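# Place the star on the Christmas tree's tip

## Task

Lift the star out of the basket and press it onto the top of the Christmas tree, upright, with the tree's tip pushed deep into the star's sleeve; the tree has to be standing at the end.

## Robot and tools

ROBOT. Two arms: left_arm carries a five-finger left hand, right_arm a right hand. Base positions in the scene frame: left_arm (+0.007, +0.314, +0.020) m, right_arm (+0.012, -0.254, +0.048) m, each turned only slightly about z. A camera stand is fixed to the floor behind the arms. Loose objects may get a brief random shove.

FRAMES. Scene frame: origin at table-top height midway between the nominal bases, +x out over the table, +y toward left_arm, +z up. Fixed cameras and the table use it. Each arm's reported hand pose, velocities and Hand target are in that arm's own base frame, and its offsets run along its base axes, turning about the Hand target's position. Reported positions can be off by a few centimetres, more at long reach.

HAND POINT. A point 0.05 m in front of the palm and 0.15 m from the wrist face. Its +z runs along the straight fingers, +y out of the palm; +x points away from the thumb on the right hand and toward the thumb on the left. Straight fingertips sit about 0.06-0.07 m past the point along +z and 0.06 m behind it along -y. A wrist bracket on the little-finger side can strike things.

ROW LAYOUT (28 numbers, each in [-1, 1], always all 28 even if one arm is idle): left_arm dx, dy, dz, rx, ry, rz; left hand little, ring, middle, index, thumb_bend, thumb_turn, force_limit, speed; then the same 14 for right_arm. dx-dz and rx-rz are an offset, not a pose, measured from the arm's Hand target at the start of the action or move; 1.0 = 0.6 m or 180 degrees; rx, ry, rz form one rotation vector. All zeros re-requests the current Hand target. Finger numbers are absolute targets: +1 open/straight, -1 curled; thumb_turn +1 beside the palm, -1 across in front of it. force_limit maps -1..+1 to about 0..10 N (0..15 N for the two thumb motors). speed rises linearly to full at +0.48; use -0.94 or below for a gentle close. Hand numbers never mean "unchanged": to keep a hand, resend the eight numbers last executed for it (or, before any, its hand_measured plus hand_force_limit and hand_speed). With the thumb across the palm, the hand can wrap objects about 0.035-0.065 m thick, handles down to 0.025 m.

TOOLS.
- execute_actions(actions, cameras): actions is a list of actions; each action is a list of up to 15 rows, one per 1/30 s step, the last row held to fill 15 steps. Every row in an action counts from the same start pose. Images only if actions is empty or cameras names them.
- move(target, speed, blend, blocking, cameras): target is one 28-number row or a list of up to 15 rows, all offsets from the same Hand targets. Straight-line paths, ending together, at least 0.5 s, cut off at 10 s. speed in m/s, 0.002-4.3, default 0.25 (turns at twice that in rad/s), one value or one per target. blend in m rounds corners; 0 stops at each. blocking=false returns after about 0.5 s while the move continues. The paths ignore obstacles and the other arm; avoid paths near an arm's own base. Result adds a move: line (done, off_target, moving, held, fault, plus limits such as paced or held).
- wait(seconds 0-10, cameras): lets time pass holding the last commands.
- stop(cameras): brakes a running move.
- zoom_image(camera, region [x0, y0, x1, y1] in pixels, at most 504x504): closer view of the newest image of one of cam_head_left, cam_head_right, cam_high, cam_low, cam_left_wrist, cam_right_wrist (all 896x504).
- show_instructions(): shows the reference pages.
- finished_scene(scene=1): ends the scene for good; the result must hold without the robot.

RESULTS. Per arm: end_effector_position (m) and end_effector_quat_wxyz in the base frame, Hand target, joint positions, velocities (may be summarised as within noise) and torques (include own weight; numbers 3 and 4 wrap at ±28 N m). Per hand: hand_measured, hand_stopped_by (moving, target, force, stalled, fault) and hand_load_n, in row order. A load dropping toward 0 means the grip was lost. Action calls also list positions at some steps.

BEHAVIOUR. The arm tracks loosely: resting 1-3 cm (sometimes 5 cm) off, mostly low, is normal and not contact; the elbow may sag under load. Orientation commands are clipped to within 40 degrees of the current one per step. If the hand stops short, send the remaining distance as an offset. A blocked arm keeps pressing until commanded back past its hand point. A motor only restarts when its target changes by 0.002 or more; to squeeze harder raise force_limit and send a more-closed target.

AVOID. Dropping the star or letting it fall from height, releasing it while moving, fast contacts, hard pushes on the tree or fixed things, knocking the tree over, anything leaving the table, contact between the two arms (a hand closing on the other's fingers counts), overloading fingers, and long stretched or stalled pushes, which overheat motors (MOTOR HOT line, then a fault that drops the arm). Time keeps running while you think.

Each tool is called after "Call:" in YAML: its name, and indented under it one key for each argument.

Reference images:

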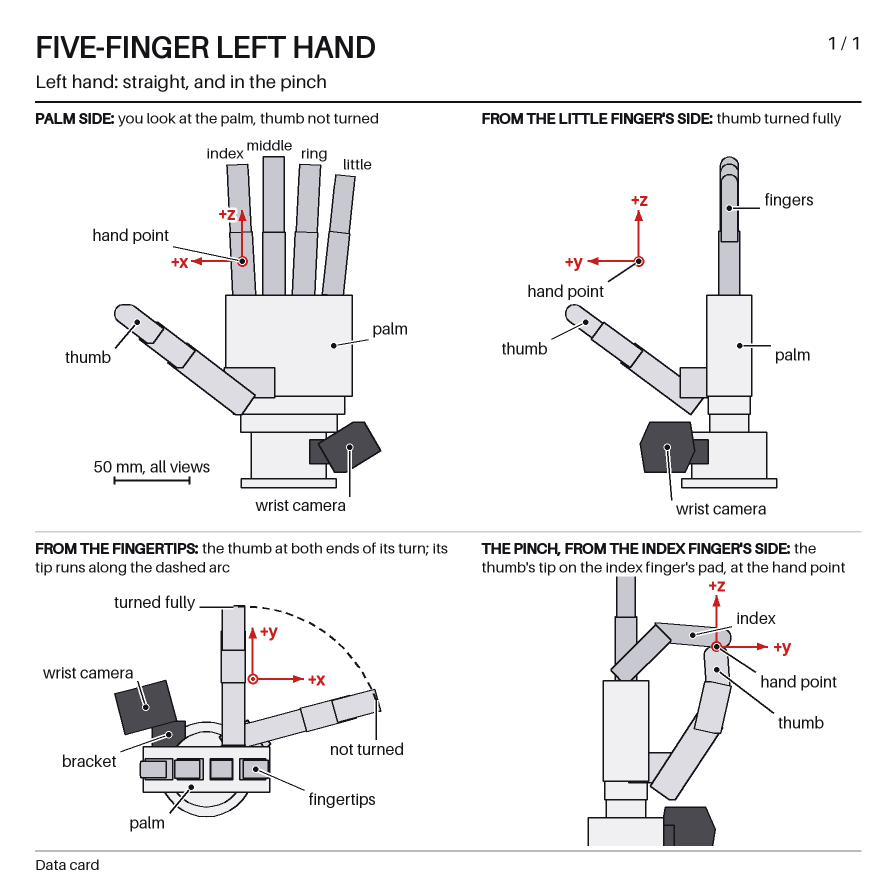

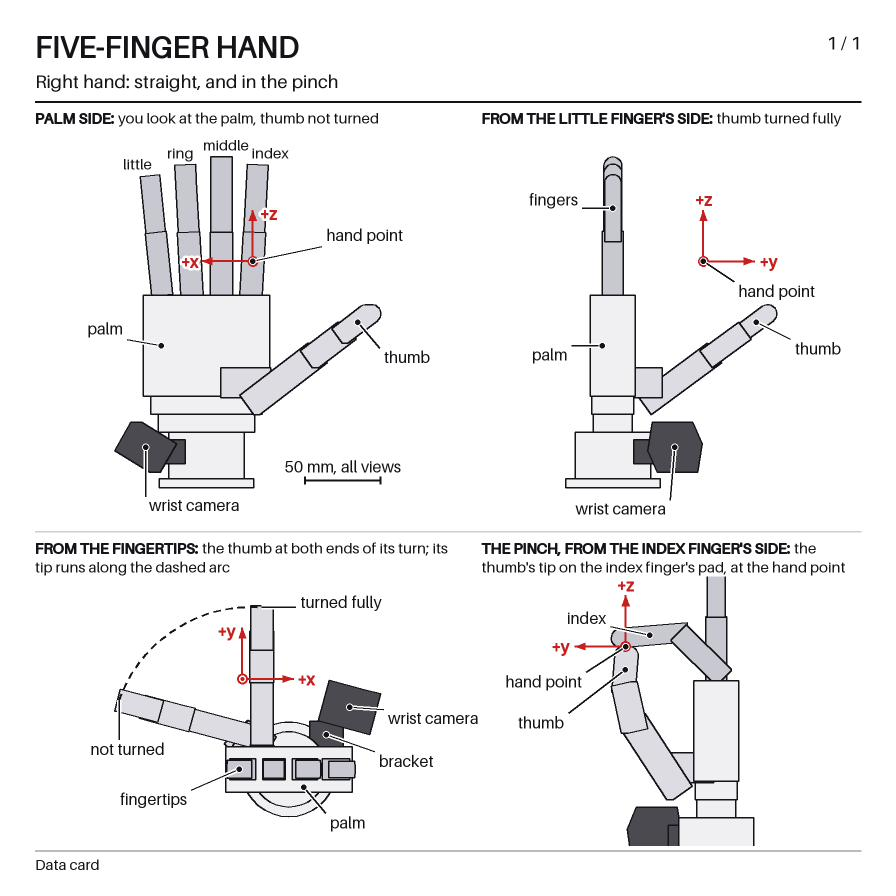

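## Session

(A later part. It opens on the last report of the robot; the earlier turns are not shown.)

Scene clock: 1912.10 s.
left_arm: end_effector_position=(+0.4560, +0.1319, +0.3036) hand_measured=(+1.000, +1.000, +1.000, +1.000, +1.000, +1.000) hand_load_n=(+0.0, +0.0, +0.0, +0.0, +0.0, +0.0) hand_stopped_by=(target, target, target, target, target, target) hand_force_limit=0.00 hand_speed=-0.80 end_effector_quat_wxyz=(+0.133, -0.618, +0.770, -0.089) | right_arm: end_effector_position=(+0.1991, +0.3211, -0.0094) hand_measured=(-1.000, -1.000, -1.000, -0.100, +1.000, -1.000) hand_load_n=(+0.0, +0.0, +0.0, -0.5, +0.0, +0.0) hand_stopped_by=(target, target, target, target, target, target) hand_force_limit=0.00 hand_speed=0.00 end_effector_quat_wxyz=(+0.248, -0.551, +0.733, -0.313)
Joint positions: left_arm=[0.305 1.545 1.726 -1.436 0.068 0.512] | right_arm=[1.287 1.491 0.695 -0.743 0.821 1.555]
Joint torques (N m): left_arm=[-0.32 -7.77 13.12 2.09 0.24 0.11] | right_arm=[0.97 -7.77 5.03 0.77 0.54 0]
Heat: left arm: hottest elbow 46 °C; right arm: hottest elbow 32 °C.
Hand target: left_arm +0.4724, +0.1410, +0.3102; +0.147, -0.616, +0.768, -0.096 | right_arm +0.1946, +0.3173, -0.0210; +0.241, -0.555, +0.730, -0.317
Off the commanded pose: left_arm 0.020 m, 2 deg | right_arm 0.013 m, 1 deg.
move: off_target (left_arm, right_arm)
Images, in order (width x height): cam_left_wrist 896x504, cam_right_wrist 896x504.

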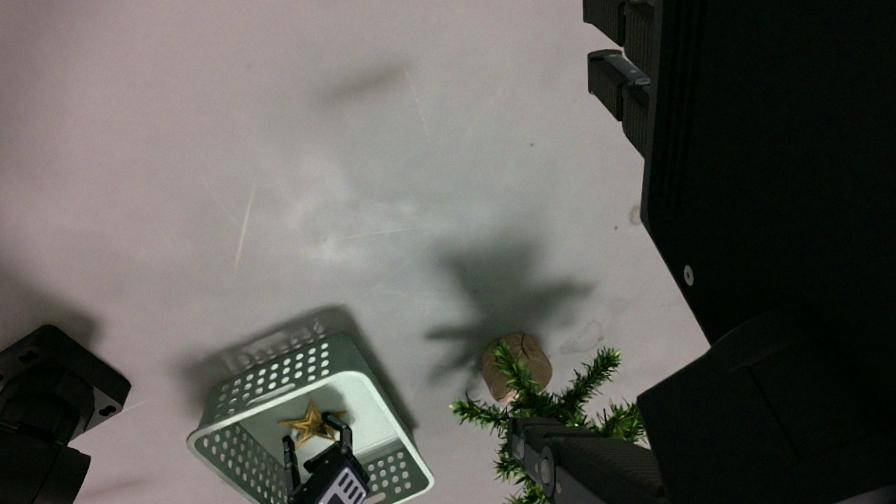

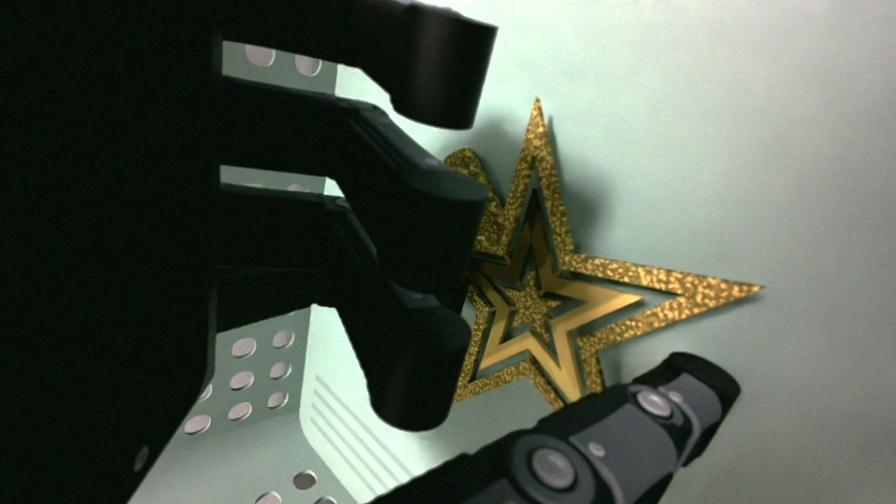

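Call:
move:
  target:
    - [0,0,0,0,0,0,1,1,1,1,1,1,0,-0.8,0,0,0.05,0,0,0,-1,-1,-1,-0.1,1,-1,0,0]
    - [0,0,0,0,0,0,1,1,1,1,1,1,0,-0.8,0.023,0.0112,0.05,0,0,0,-1,-1,-1,-0.1,1,-1,0,0]
    - [0,0,0,0,0,0,1,1,1,1,1,1,0,-0.8,0.023,0.0112,0.015,0,0,0,-1,-1,-1,-0.1,1,-1,0,0]
  cameras: ["cam_right_wrist","cam_left_wrist"]
  speed: 0.05

Call:
zoom_image:
  camera: "cam_left_wrist"
  region: [260, 380, 380, 484]

Call:
zoom_image:
  camera: "cam_right_wrist"
  region: [460, 90, 896, 410]

Scene clock: 1971.63 s.
left_arm: end_effector_position=(+0.4560, +0.1319, +0.3036) hand_measured=(+1.000, +1.000, +1.000, +1.000, +1.000, +1.000) hand_load_n=(+0.0, +0.0, +0.0, +0.0, -0.5, +0.0) hand_stopped_by=(target, target, target, target, target, target) hand_force_limit=0.00 hand_speed=-0.80 end_effector_quat_wxyz=(+0.133, -0.618, +0.770, -0.089) | right_arm: end_effector_position=(+0.2052, +0.3220, -0.0079) hand_measured=(-1.000, -1.000, -1.000, -0.100, +1.000, -1.000) hand_load_n=(+0.0, +0.5, +0.0, +0.0, +0.0, +0.0) hand_stopped_by=(target, target, target, target, target, target) hand_force_limit=0.00 hand_speed=0.00 end_effector_quat_wxyz=(+0.246, -0.553, +0.731, -0.315)
Joint positions: left_arm=[0.305 1.545 1.726 -1.436 0.068 0.512] | right_arm=[1.27 1.494 0.705 -0.738 0.821 1.527]
Joint torques (N m): left_arm=[-0.15 -8.12 13.11 2.11 0.24 0.11] | right_arm=[-0.15 -8.29 6.76 0.94 0.52 -0.15]
Heat: left arm: hottest elbow 46 °C; right arm: hottest elbow 32 °C.
Hand target: left_arm +0.4724, +0.1410, +0.3102; +0.147, -0.616, +0.768, -0.096 | right_arm +0.2084, +0.3241, -0.0121; +0.241, -0.555, +0.730, -0.317
Off the commanded pose: left_arm 0.020 m, 2 deg | right_arm 0.006 m, 1 deg.
move: off_target (left_arm)
Images, in order (width x height): cam_left_wrist 896x504, cam_right_wrist 896x504.

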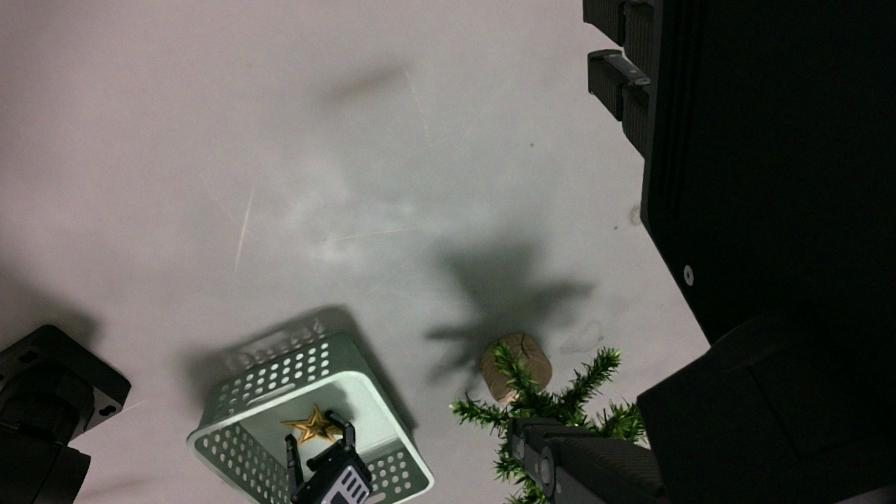

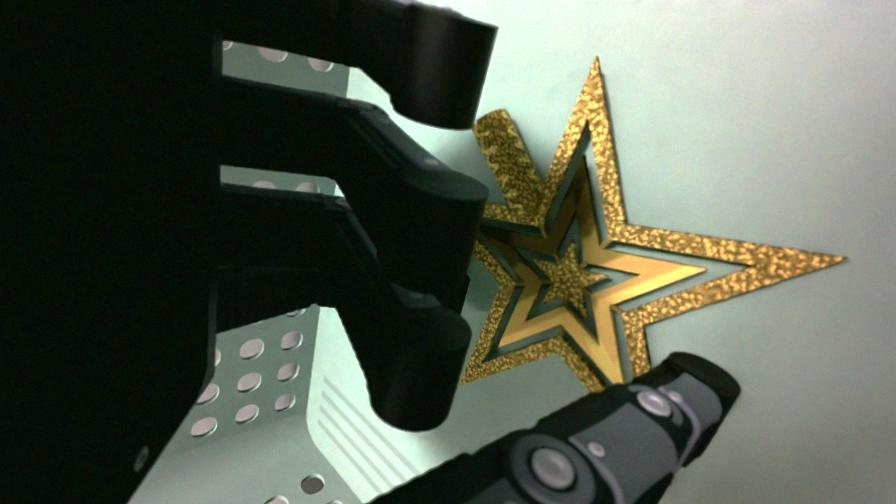

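Scaled by 4.200.

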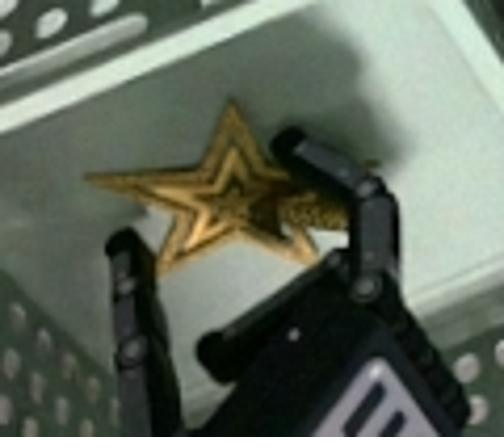

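Scaled by 1.156.

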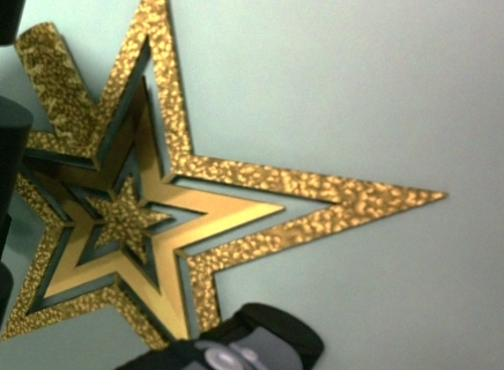

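Call:
move:
  target: [0,0,0,0,0,0,1,1,1,1,1,1,0,-0.8,-0.0005,0.0005,-0.017,0,0,0,-1,-1,-1,-0.1,1,-1,0,0]
  cameras: ["cam_right_wrist","cam_left_wrist"]
  speed: 0.05

Call:
zoom_image:
  camera: "cam_left_wrist"
  region: [260, 380, 380, 484]

Call:
zoom_image:
  camera: "cam_right_wrist"
  region: [460, 90, 896, 410]

Scene clock: 1996.77 s.
left_arm: end_effector_position=(+0.4560, +0.1319, +0.3036) hand_measured=(+1.000, +1.000, +1.000, +1.000, +1.000, +1.000) hand_load_n=(+0.0, +0.0, +0.0, +0.0, +0.0, +0.0) hand_stopped_by=(target, target, target, target, target, target) hand_force_limit=0.00 hand_speed=-0.80 end_effector_quat_wxyz=(+0.133, -0.618, +0.770, -0.089) | right_arm: end_effector_position=(+0.2065, +0.3257, -0.0139) hand_measured=(-1.000, -1.000, -1.000, -0.100, +1.000, -1.000) hand_load_n=(+0.0, +0.0, +0.0, -1.5, +0.0, +0.0) hand_stopped_by=(target, target, target, target, target, target) hand_force_limit=0.00 hand_speed=0.00 end_effector_quat_wxyz=(+0.248, -0.552, +0.731, -0.314)
Joint positions: left_arm=[0.305 1.545 1.726 -1.436 0.068 0.512] | right_arm=[1.27 1.515 0.705 -0.711 0.822 1.526]
Joint torques (N m): left_arm=[0.15 -8.35 13.22 2.11 0.26 0.11] | right_arm=[-1.03 -7.12 5.78 1.09 0.48 -0.1]
Heat: left arm: hottest elbow 46 °C; right arm: hottest elbow 32 °C.
Hand target: left_arm +0.4724, +0.1410, +0.3102; +0.147, -0.616, +0.768, -0.096 | right_arm +0.2082, +0.3244, -0.0222; +0.242, -0.555, +0.730, -0.317
Off the commanded pose: left_arm 0.020 m, 2 deg | right_arm 0.009 m, 1 deg.
move: off_target (left_arm)
Images, in order (width x height): cam_left_wrist 896x504, cam_right_wrist 896x504.

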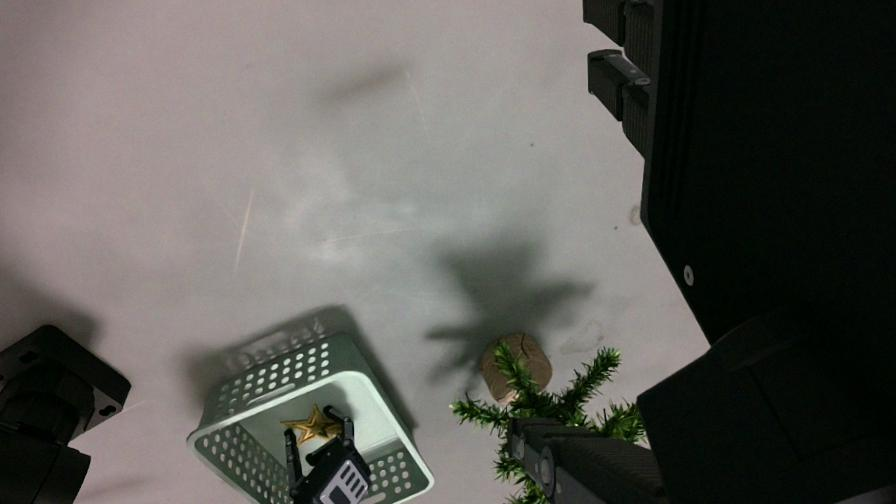

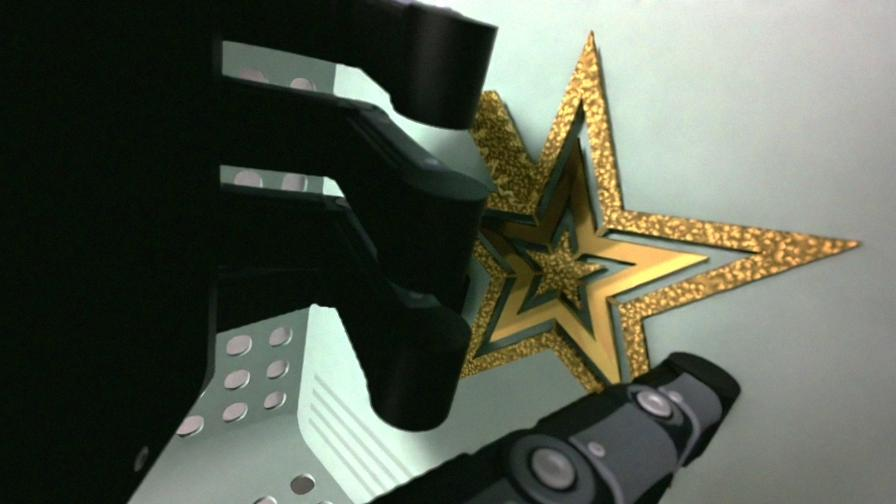

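Scaled by 4.200.

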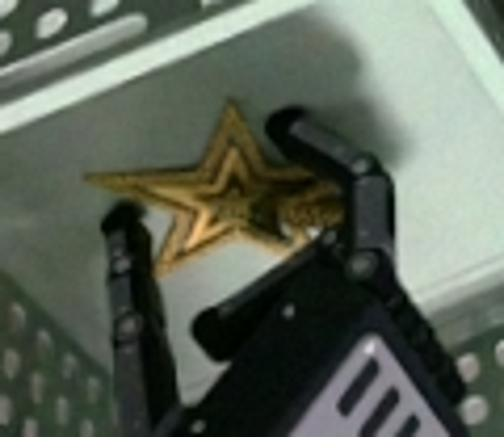

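Scaled by 1.156.

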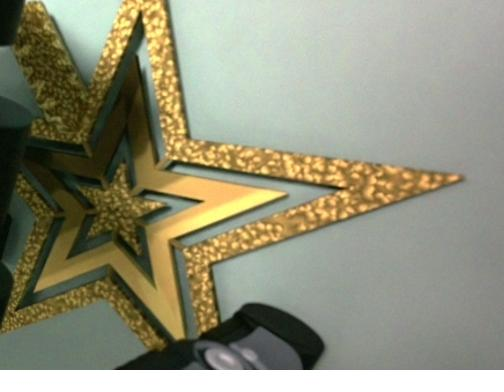

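Call:
move:
  target:
    - [0,0,0,0,0,0,1,1,1,1,1,1,0,-0.8,0,0,0.03,0,0,0,-1,-1,-1,-0.1,1,-1,0,0]
    - [0,0,0,0,0,0,1,1,1,1,1,1,0,-0.8,-0.0028,-0.0098,0.03,0,0,0,-1,-1,-1,-0.1,1,-1,0,0]
    - [0,0,0,0,0,0,1,1,1,1,1,1,0,-0.8,-0.0028,-0.0098,0,0,0,0,-1,-1,-1,-0.1,1,-1,0,0]
  cameras: ["cam_right_wrist","cam_left_wrist"]
  speed: 0.05

Call:
zoom_image:
  camera: "cam_left_wrist"
  region: [260, 380, 380, 484]

Call:
zoom_image:
  camera: "cam_right_wrist"
  region: [460, 10, 896, 410]

Scene clock: 2022.80 s.
left_arm: end_effector_position=(+0.4560, +0.1319, +0.3036) hand_measured=(+1.000, +1.000, +1.000, +1.000, +1.000, +1.000) hand_load_n=(+0.0, +0.0, +0.0, +0.0, +0.0, +0.0) hand_stopped_by=(target, target, target, target, target, target) hand_force_limit=0.00 hand_speed=-0.80 end_effector_quat_wxyz=(+0.133, -0.618, +0.770, -0.089) | right_arm: end_effector_position=(+0.2059, +0.3238, -0.0133) hand_measured=(-1.000, -1.000, -1.000, -0.100, +1.000, -1.000) hand_load_n=(+0.0, +0.0, +0.0, +0.0, +0.0, +0.0) hand_stopped_by=(target, target, target, target, target, target) hand_force_limit=0.00 hand_speed=0.00 end_effector_quat_wxyz=(+0.251, -0.551, +0.732, -0.312)
Joint positions: left_arm=[0.305 1.545 1.726 -1.436 0.068 0.512] | right_arm=[1.27 1.505 0.694 -0.703 0.822 1.526]
Joint torques (N m): left_arm=[0.09 -8.12 13.11 2.09 0.26 0.1] | right_arm=[-0.85 -8.47 5.67 0.94 0.58 -0.16]
Heat: left arm: hottest elbow 46 °C; right arm: hottest elbow 31 °C.
Hand target: left_arm +0.4724, +0.1410, +0.3102; +0.147, -0.616, +0.768, -0.096 | right_arm +0.2065, +0.3184, -0.0223; +0.242, -0.555, +0.730, -0.317
Off the commanded pose: left_arm 0.020 m, 2 deg | right_arm 0.010 m, 1 deg.
move: off_target (left_arm)
Images, in order (width x height): cam_left_wrist 896x504, cam_right_wrist 896x504.

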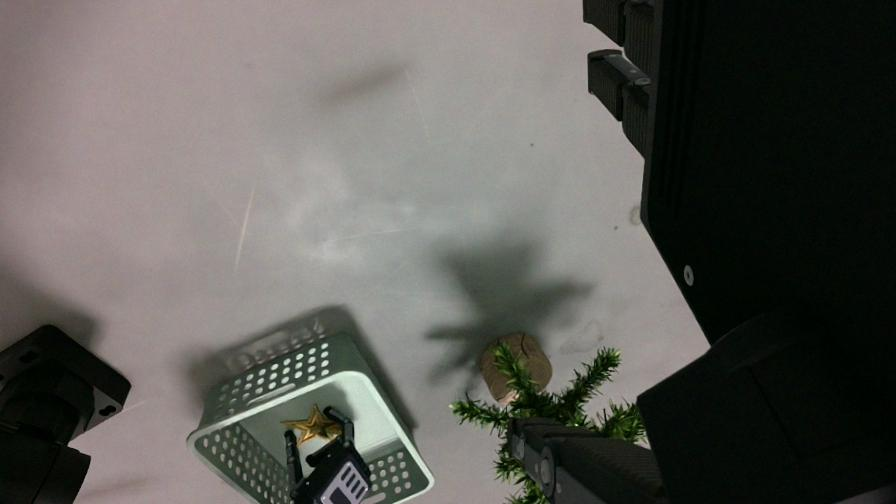

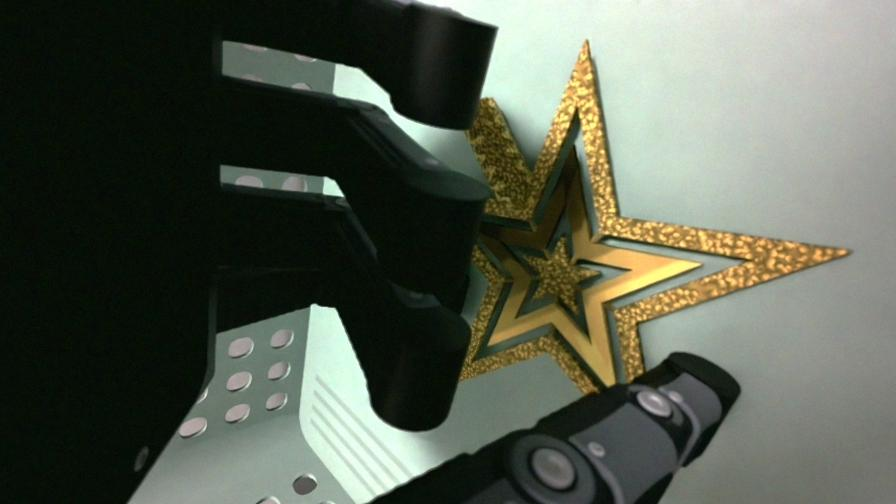

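Scaled by 4.200.

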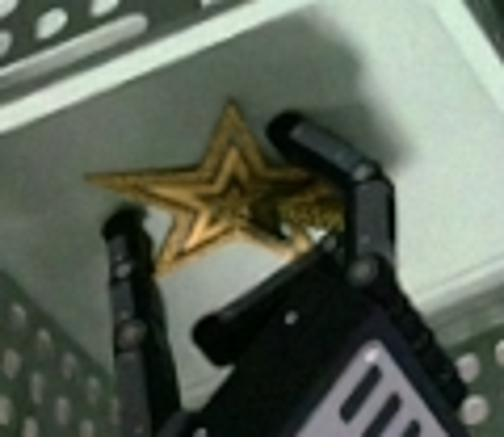

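Scaled by 1.156.

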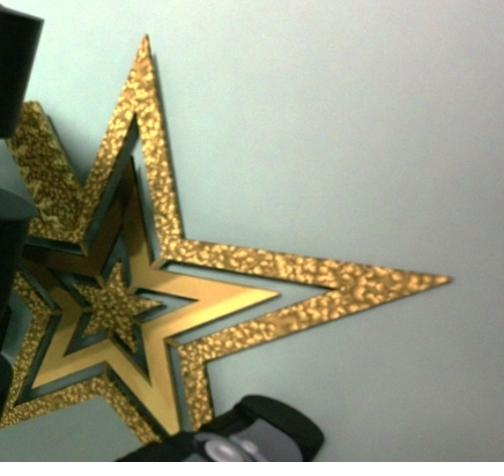

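Call:
move:
  target:
    - [0,0,0,0,0,0,1,1,1,1,1,1,0,-0.8,0,0,0,0,0,0,-1,-1,-1,-0.1,0.91,-1,-0.8,-0.9]
    - [0,0,0,0,0,0,1,1,1,1,1,1,0,-0.8,0,0,-0.005,0,0,0,-1,-1,-1,-0.1,0.91,-1,-0.8,-0.9]
  cameras: ["cam_right_wrist","cam_left_wrist"]
  speed: 0.05

Call:
zoom_image:
  camera: "cam_left_wrist"
  region: [260, 380, 380, 484]

Call:
zoom_image:
  camera: "cam_right_wrist"
  region: [460, 10, 896, 410]

Scene clock: 2074.67 s.
left_arm: end_effector_position=(+0.4560, +0.1319, +0.3036) hand_measured=(+1.000, +1.000, +1.000, +1.000, +1.000, +1.000) hand_load_n=(+0.0, +0.0, +0.0, +0.0, +0.0, +0.0) hand_stopped_by=(target, target, target, target, target, target) hand_force_limit=0.00 hand_speed=-0.80 end_effector_quat_wxyz=(+0.133, -0.618, +0.770, -0.089) | right_arm: end_effector_position=(+0.2061, +0.3249, -0.0139) hand_measured=(-1.000, -1.000, -1.000, -0.100, +0.910, -1.000) hand_load_n=(+0.0, +0.0, +0.0, -1.0, +0.0, +0.0) hand_stopped_by=(target, target, target, target, target, target) hand_force_limit=-0.80 hand_speed=-0.90 end_effector_quat_wxyz=(+0.252, -0.551, +0.733, -0.310)
Joint positions: left_arm=[0.305 1.545 1.726 -1.436 0.068 0.512] | right_arm=[1.27 1.507 0.694 -0.697 0.821 1.526]
Joint torques (N m): left_arm=[-0.38 -8 13.16 2.07 0.25 0.12] | right_arm=[0.5 -7.77 4.98 1.14 0.55 -0.12]
Heat: left arm: hottest elbow 46 °C; right arm: hottest elbow 32 °C.
Hand target: left_arm +0.4724, +0.1410, +0.3102; +0.147, -0.616, +0.768, -0.096 | right_arm +0.2064, +0.3184, -0.0253; +0.241, -0.555, +0.730, -0.317
Off the commanded pose: left_arm 0.020 m, 2 deg | right_arm 0.013 m, 2 deg.
move: off_target (left_arm, right_arm)
Images, in order (width x height): cam_left_wrist 896x504, cam_right_wrist 896x504.

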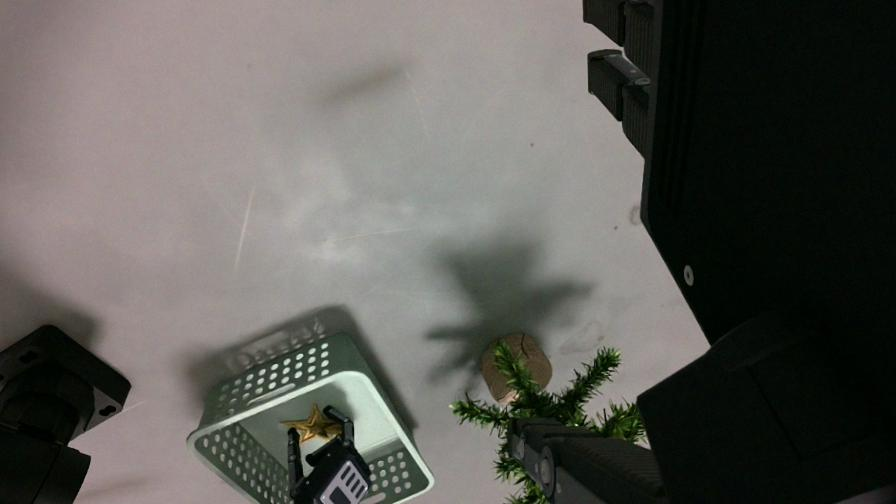

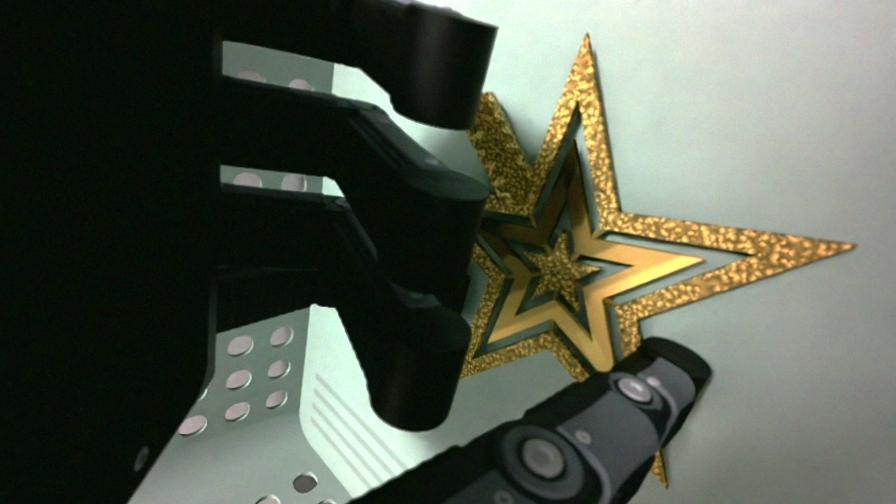

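Scaled by 4.200.

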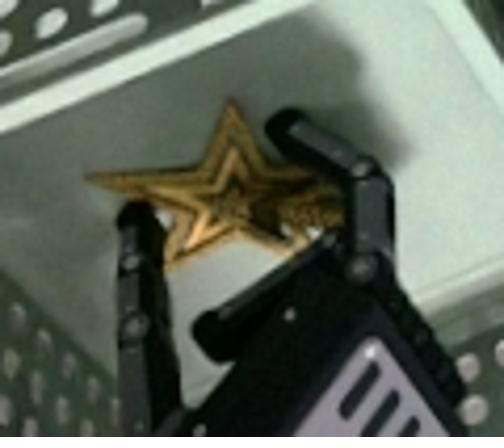

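Scaled by 1.156.

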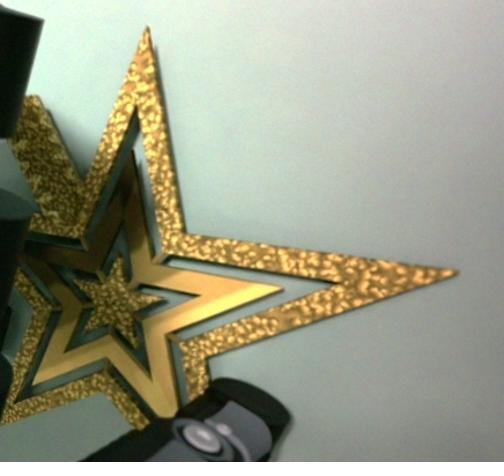

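Call:
move:
  target: [0,0,0,0,0,0,1,1,1,1,1,1,0,-0.8,0,0,0,0,0,0,-1,-1,-1,-0.1,0.8,-1,-0.8,-0.94]
  cameras: ["cam_right_wrist","cam_left_wrist"]
  speed: 0.05

Call:
zoom_image:
  camera: "cam_left_wrist"
  region: [260, 380, 380, 484]

Call:
zoom_image:
  camera: "cam_right_wrist"
  region: [460, 10, 896, 410]

Scene clock: 2091.37 s.
left_arm: end_effector_position=(+0.4560, +0.1319, +0.3036) hand_measured=(+1.000, +1.000, +1.000, +1.000, +1.000, +1.000) hand_load_n=(+0.0, +0.0, +0.0, +0.0, +0.0, +0.0) hand_stopped_by=(target, target, target, target, target, target) hand_force_limit=0.00 hand_speed=-0.80 end_effector_quat_wxyz=(+0.133, -0.618, +0.770, -0.089) | right_arm: end_effector_position=(+0.2061, +0.3249, -0.0139) hand_measured=(-1.000, -1.000, -1.000, -0.100, +0.800, -1.000) hand_load_n=(+0.0, +0.0, +0.0, +0.0, +0.5, +0.0) hand_stopped_by=(target, target, target, target, target, target) hand_force_limit=-0.80 hand_speed=-0.94 end_effector_quat_wxyz=(+0.252, -0.551, +0.733, -0.310)
Joint positions: left_arm=[0.305 1.545 1.726 -1.436 0.068 0.512] | right_arm=[1.27 1.507 0.694 -0.697 0.821 1.526]
Joint torques (N m): left_arm=[-0.26 -8.41 13.16 2.19 0.26 0.11] | right_arm=[0.26 -8.06 5.05 0.98 0.55 -0.16]
Heat: left arm: hottest elbow 46 °C; right arm: hottest elbow 31 °C.
Hand target: left_arm +0.4724, +0.1410, +0.3102; +0.147, -0.616, +0.768, -0.096 | right_arm +0.2064, +0.3184, -0.0253; +0.241, -0.555, +0.730, -0.317
Off the commanded pose: left_arm 0.020 m, 2 deg | right_arm 0.013 m, 2 deg.
move: off_target (left_arm, right_arm)
Images, in order (width x height): cam_left_wrist 896x504, cam_right_wrist 896x504.

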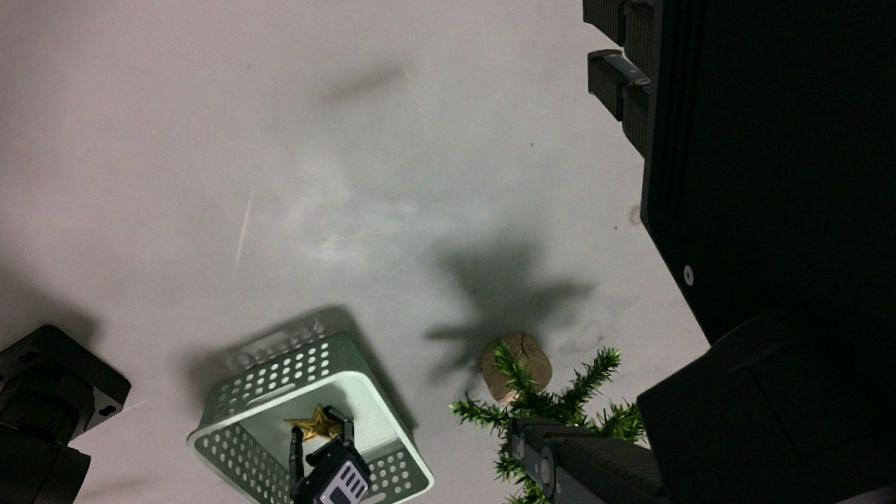

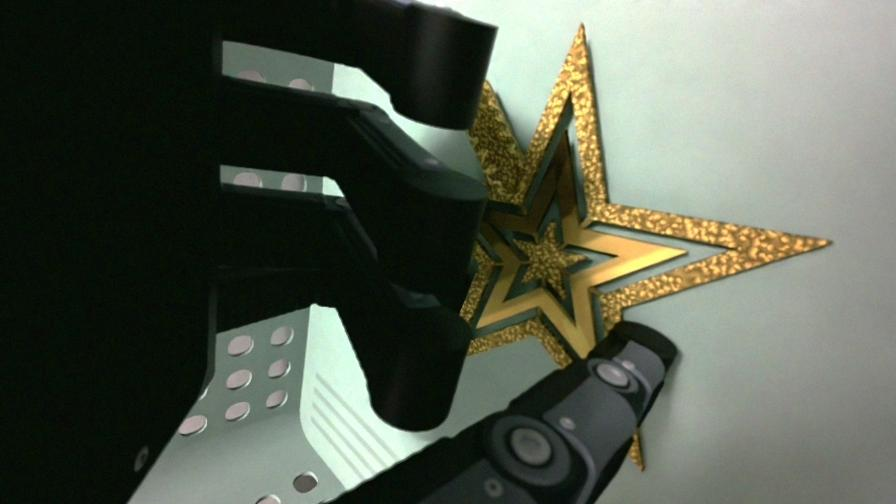

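Scaled by 4.200.

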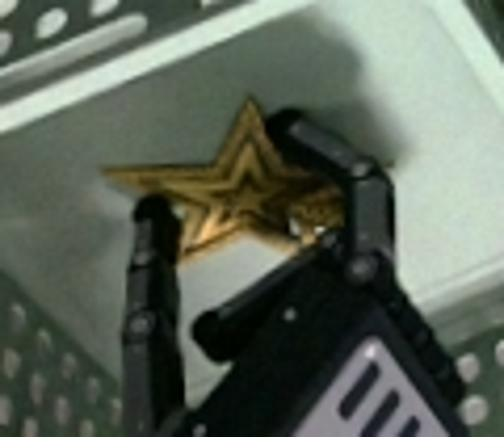

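Scaled by 1.156.

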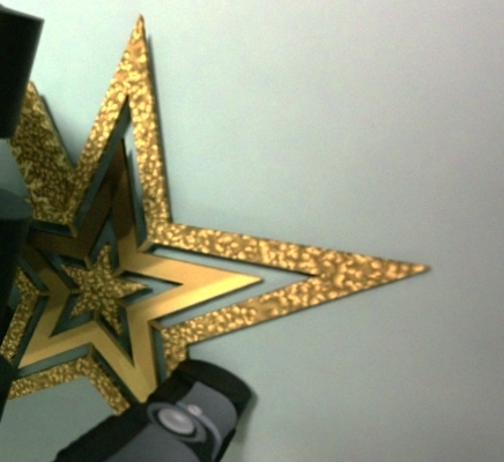

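Call:
move:
  target: [0,0,0,0,0,0,1,1,1,1,1,1,0,-0.8,0,0,0,0,0,0,-1,-1,-1,-0.1,0.7,-1,-0.7,-0.94]
  cameras: ["cam_right_wrist","cam_left_wrist"]
  speed: 0.05

Call:
zoom_image:
  camera: "cam_left_wrist"
  region: [260, 380, 380, 484]

Call:
zoom_image:
  camera: "cam_right_wrist"
  region: [460, 10, 896, 410]

Scene clock: 2102.77 s.
left_arm: end_effector_position=(+0.4560, +0.1319, +0.3036) hand_measured=(+1.000, +1.000, +1.000, +1.000, +1.000, +1.000) hand_load_n=(+0.0, +0.0, +0.0, +0.0, +0.0, -0.5) hand_stopped_by=(target, target, target, target, target, target) hand_force_limit=0.00 hand_speed=-0.80 end_effector_quat_wxyz=(+0.133, -0.618, +0.770, -0.089) | right_arm: end_effector_position=(+0.2064, +0.3258, -0.0138) hand_measured=(-1.000, -1.000, -1.000, -0.100, +0.700, -1.000) hand_load_n=(+0.5, +0.0, +0.0, +0.5, +0.5, +0.0) hand_stopped_by=(target, target, target, target, target, target) hand_force_limit=-0.70 hand_speed=-0.94 end_effector_quat_wxyz=(+0.254, -0.550, +0.733, -0.309)
Joint positions: left_arm=[0.305 1.545 1.726 -1.436 0.068 0.512] | right_arm=[1.27 1.507 0.694 -0.693 0.821 1.526]
Joint torques (N m): left_arm=[-0.09 -8.29 13.15 2.11 0.25 0.12] | right_arm=[-0.5 -8.35 5.09 0.9 0.5 -0.13]
Heat: left arm: hottest elbow 46 °C; right arm: hottest elbow 31 °C.
Hand target: left_arm +0.4724, +0.1410, +0.3102; +0.147, -0.616, +0.768, -0.096 | right_arm +0.2064, +0.3184, -0.0253; +0.241, -0.555, +0.730, -0.317
Off the commanded pose: left_arm 0.020 m, 2 deg | right_arm 0.014 m, 2 deg.
move: off_target (left_arm, right_arm)
Images, in order (width x height): cam_left_wrist 896x504, cam_right_wrist 896x504.

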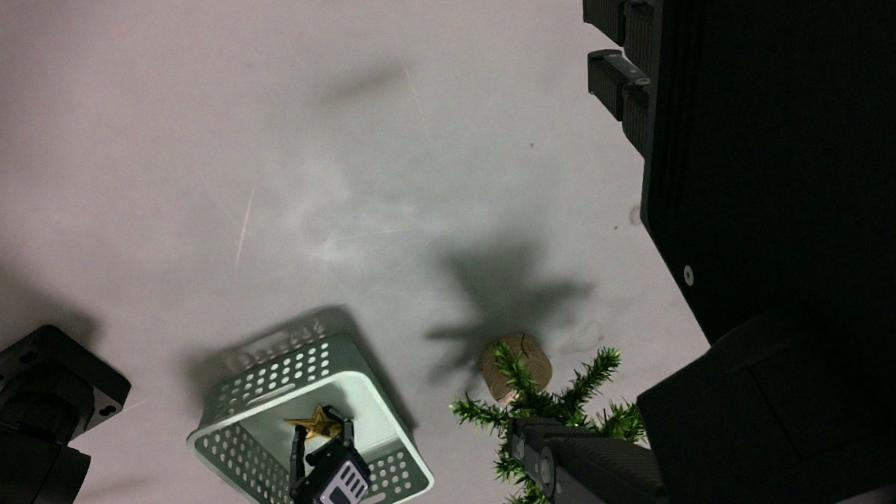

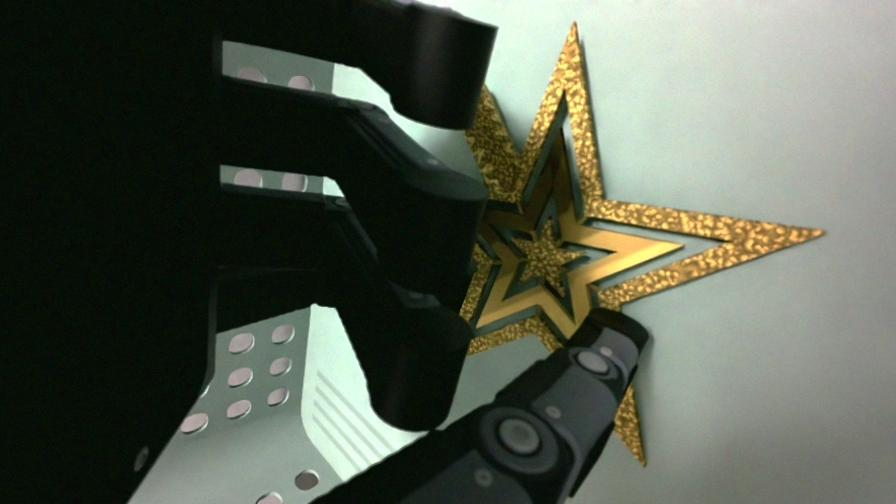

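Scaled by 4.200.

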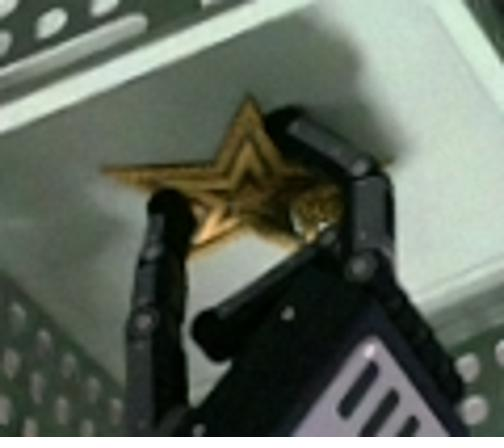

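Scaled by 1.156.

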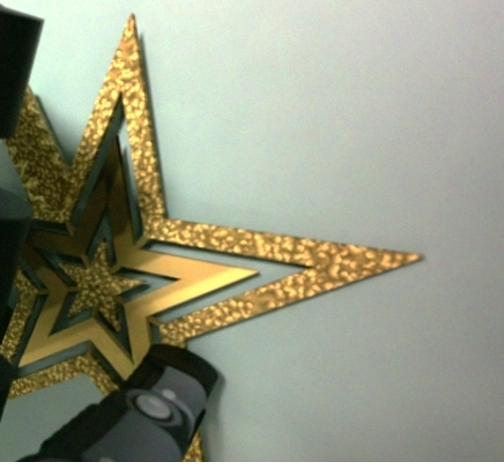

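Call:
wait:
  seconds: 0.1
  cameras: ["cam_head_right", "cam_head_left"]

Call:
zoom_image:
  camera: "cam_head_left"
  region: [350, 300, 550, 430]

Call:
zoom_image:
  camera: "cam_head_right"
  region: [350, 300, 550, 430]

Scene clock: 2151.77 s.
left_arm: end_effector_position=(+0.4560, +0.1319, +0.3036) hand_measured=(+1.000, +1.000, +1.000, +1.000, +1.000, +1.000) hand_load_n=(+0.0, +0.0, +0.0, +0.0, +0.0, +0.0) hand_stopped_by=(target, target, target, target, target, target) hand_force_limit=0.00 hand_speed=-0.80 end_effector_quat_wxyz=(+0.133, -0.618, +0.770, -0.089) | right_arm: end_effector_position=(+0.2064, +0.3258, -0.0138) hand_measured=(-1.000, -1.000, -1.000, -0.100, +0.700, -1.000) hand_load_n=(+0.0, +0.0, +0.0, +0.5, +0.5, +0.0) hand_stopped_by=(target, target, target, target, target, target) hand_force_limit=-0.70 hand_speed=-0.94 end_effector_quat_wxyz=(+0.254, -0.550, +0.733, -0.309)
Joint positions: left_arm=[0.305 1.545 1.726 -1.436 0.068 0.512] | right_arm=[1.27 1.507 0.694 -0.693 0.821 1.526]
Joint torques (N m): left_arm=[-0.26 -8.29 13.14 2.11 0.27 0.11] | right_arm=[-0.26 -8.06 5.26 0.66 0.55 -0.12]
Heat: left arm: hottest elbow 46 °C; right arm: hottest elbow 31 °C.
Hand target: left_arm +0.4724, +0.1410, +0.3102; +0.147, -0.616, +0.768, -0.096 | right_arm +0.2064, +0.3184, -0.0253; +0.241, -0.555, +0.730, -0.317
Off the commanded pose: left_arm 0.020 m, 2 deg | right_arm 0.014 m, 2 deg.
wait: 0.10 s; at rest from the start
Images, in order (width x height): cam_head_left 896x504, cam_head_right 896x504.

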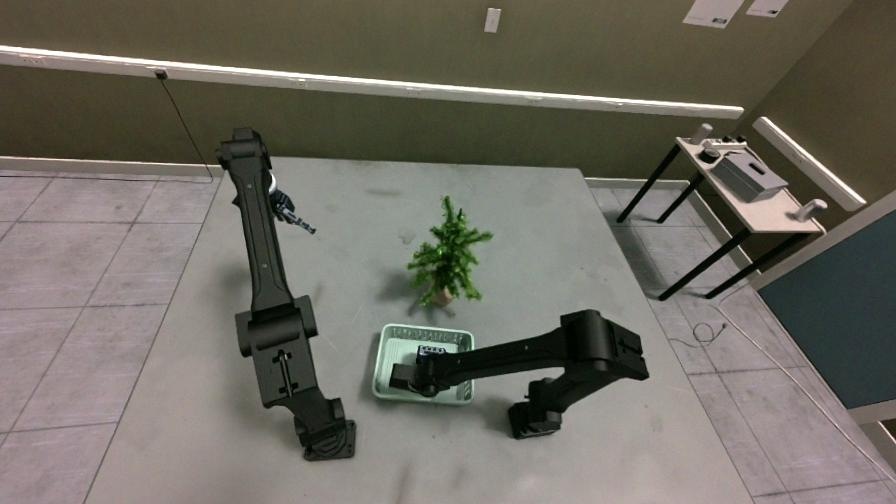

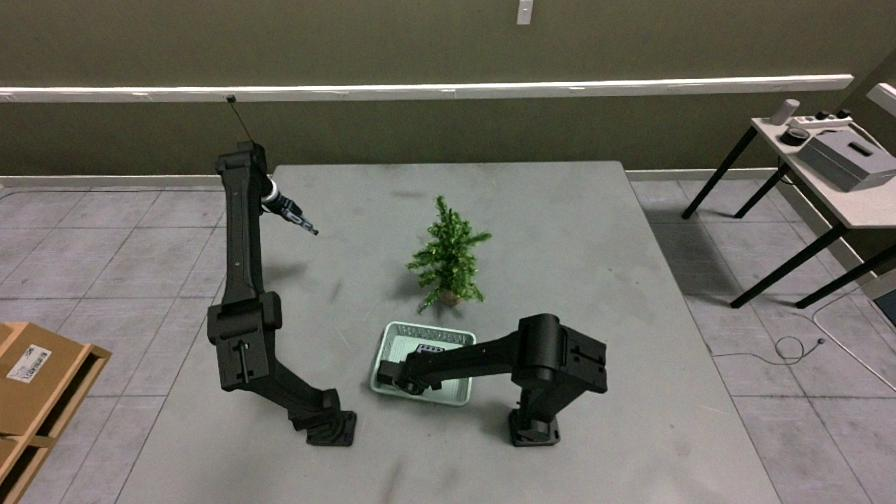

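Scaled by 2.520.

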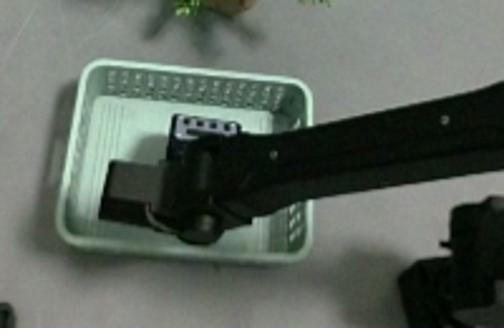

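Scaled by 2.520.

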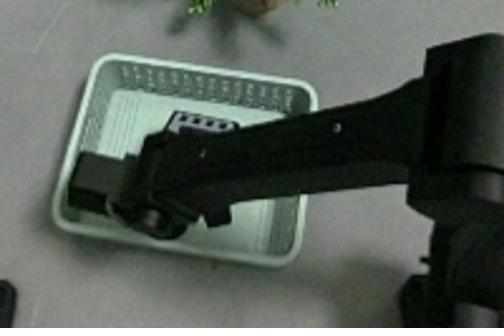

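Call:
move:
  target:
    - [0,0,0,0,0,0,1,1,1,1,1,1,0,-0.8,0,0,0,0,0,0,-1,-1,-1,-0.1,0.91,-1,-0.8,-0.9]
    - [0,0,0,0,0,0,1,1,1,1,1,1,0,-0.8,0,0,0.06,0,0,0,-1,-1,-1,-0.1,0.91,-1,-0.8,-0.9]
    - [0,0,0,0,0,0,1,1,1,1,1,1,0,-0.8,0,-0.01,0.06,-0.0074,-0.0268,0,-1,-1,-1,-0.1,0.91,-1,-0.8,-0.9]
    - [0,0,0,0,0,0,1,1,1,1,1,1,0,-0.8,0,0,0.04,-0.0074,-0.0268,0,-1,-1,-1,-0.1,0.91,-1,-0.8,-0.9]
  cameras: ["cam_right_wrist","cam_left_wrist"]
  speed: 0.05

Call:
zoom_image:
  camera: "cam_left_wrist"
  region: [260, 380, 380, 484]

Call:
zoom_image:
  camera: "cam_right_wrist"
  region: [460, 10, 896, 410]

Scene clock: 2175.33 s.
left_arm: end_effector_position=(+0.4560, +0.1319, +0.3036) hand_measured=(+1.000, +1.000, +1.000, +1.000, +1.000, +1.000) hand_load_n=(+0.0, +0.0, +0.0, +0.0, +0.0, +0.0) hand_stopped_by=(target, target, target, target, target, target) hand_force_limit=0.00 hand_speed=-0.80 end_effector_quat_wxyz=(+0.133, -0.618, +0.770, -0.089) | right_arm: end_effector_position=(+0.2067, +0.3095, +0.0002) hand_measured=(-1.000, -1.000, -1.000, -0.100, +0.910, -1.000) hand_load_n=(+0.0, +0.0, +0.0, +0.0, +0.0, +0.0) hand_stopped_by=(target, target, target, target, target, target) hand_force_limit=-0.80 hand_speed=-0.90 end_effector_quat_wxyz=(+0.261, -0.545, +0.715, -0.352)
Joint positions: left_arm=[0.305 1.545 1.726 -1.436 0.068 0.512] | right_arm=[1.3 1.486 0.694 -0.792 0.906 1.573]
Joint torques (N m): left_arm=[-0.26 -7.82 13.15 2.07 0.23 0.1] | right_arm=[0.5 -8.23 7.23 0.88 0.72 0]
Heat: left arm: hottest elbow 46 °C; right arm: hottest elbow 31 °C.
Hand target: left_arm +0.4724, +0.1410, +0.3102; +0.147, -0.616, +0.768, -0.096 | right_arm +0.2064, +0.3185, -0.0012; +0.266, -0.544, +0.716, -0.349
Off the commanded pose: left_arm 0.020 m, 2 deg | right_arm 0.009 m, 1 deg.
move: off_target (left_arm)
Images, in order (width x height): cam_left_wrist 896x504, cam_right_wrist 896x504.

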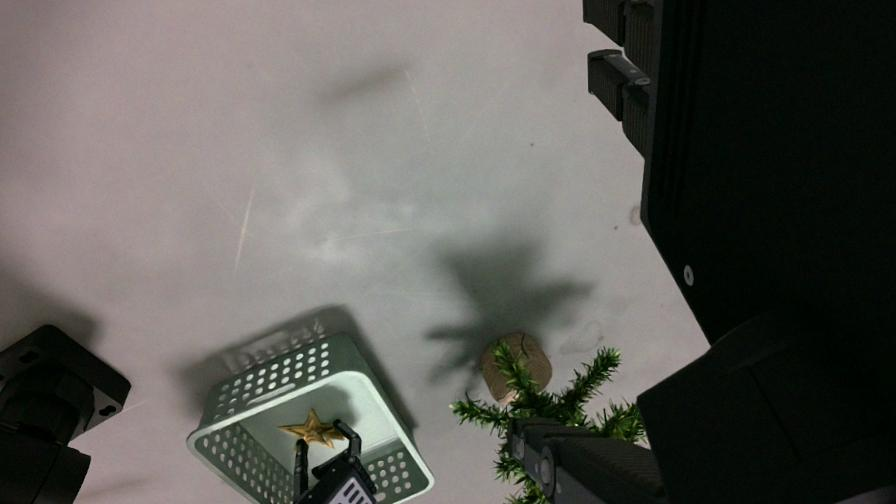

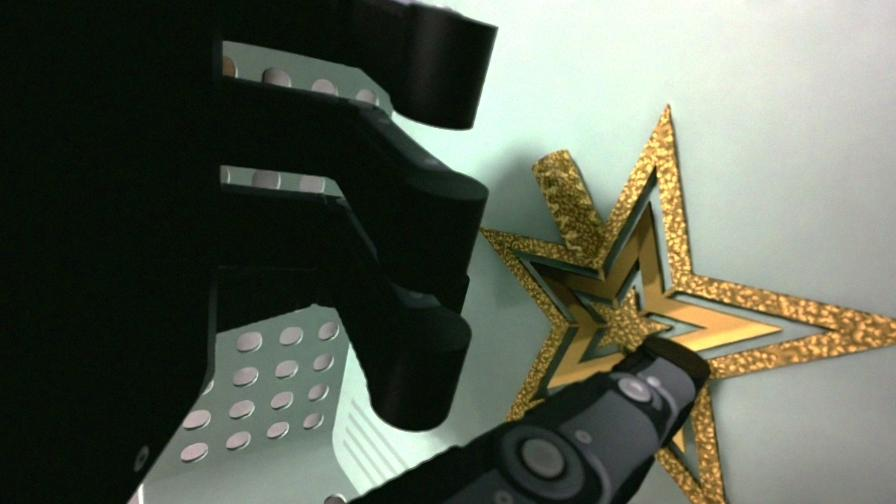

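Scaled by 4.200.

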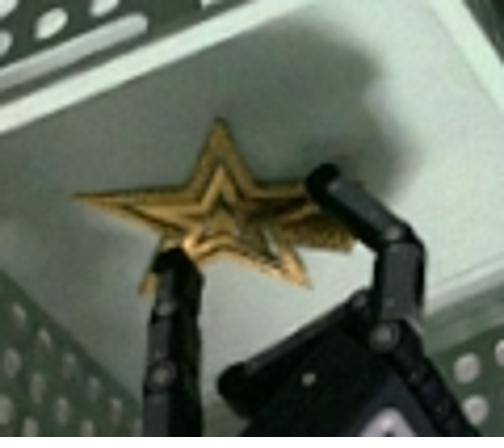

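Scaled by 1.156.

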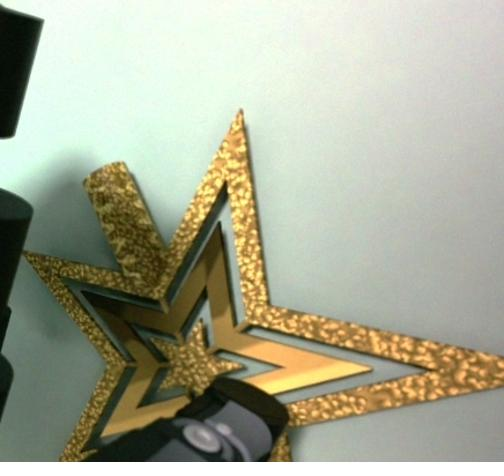

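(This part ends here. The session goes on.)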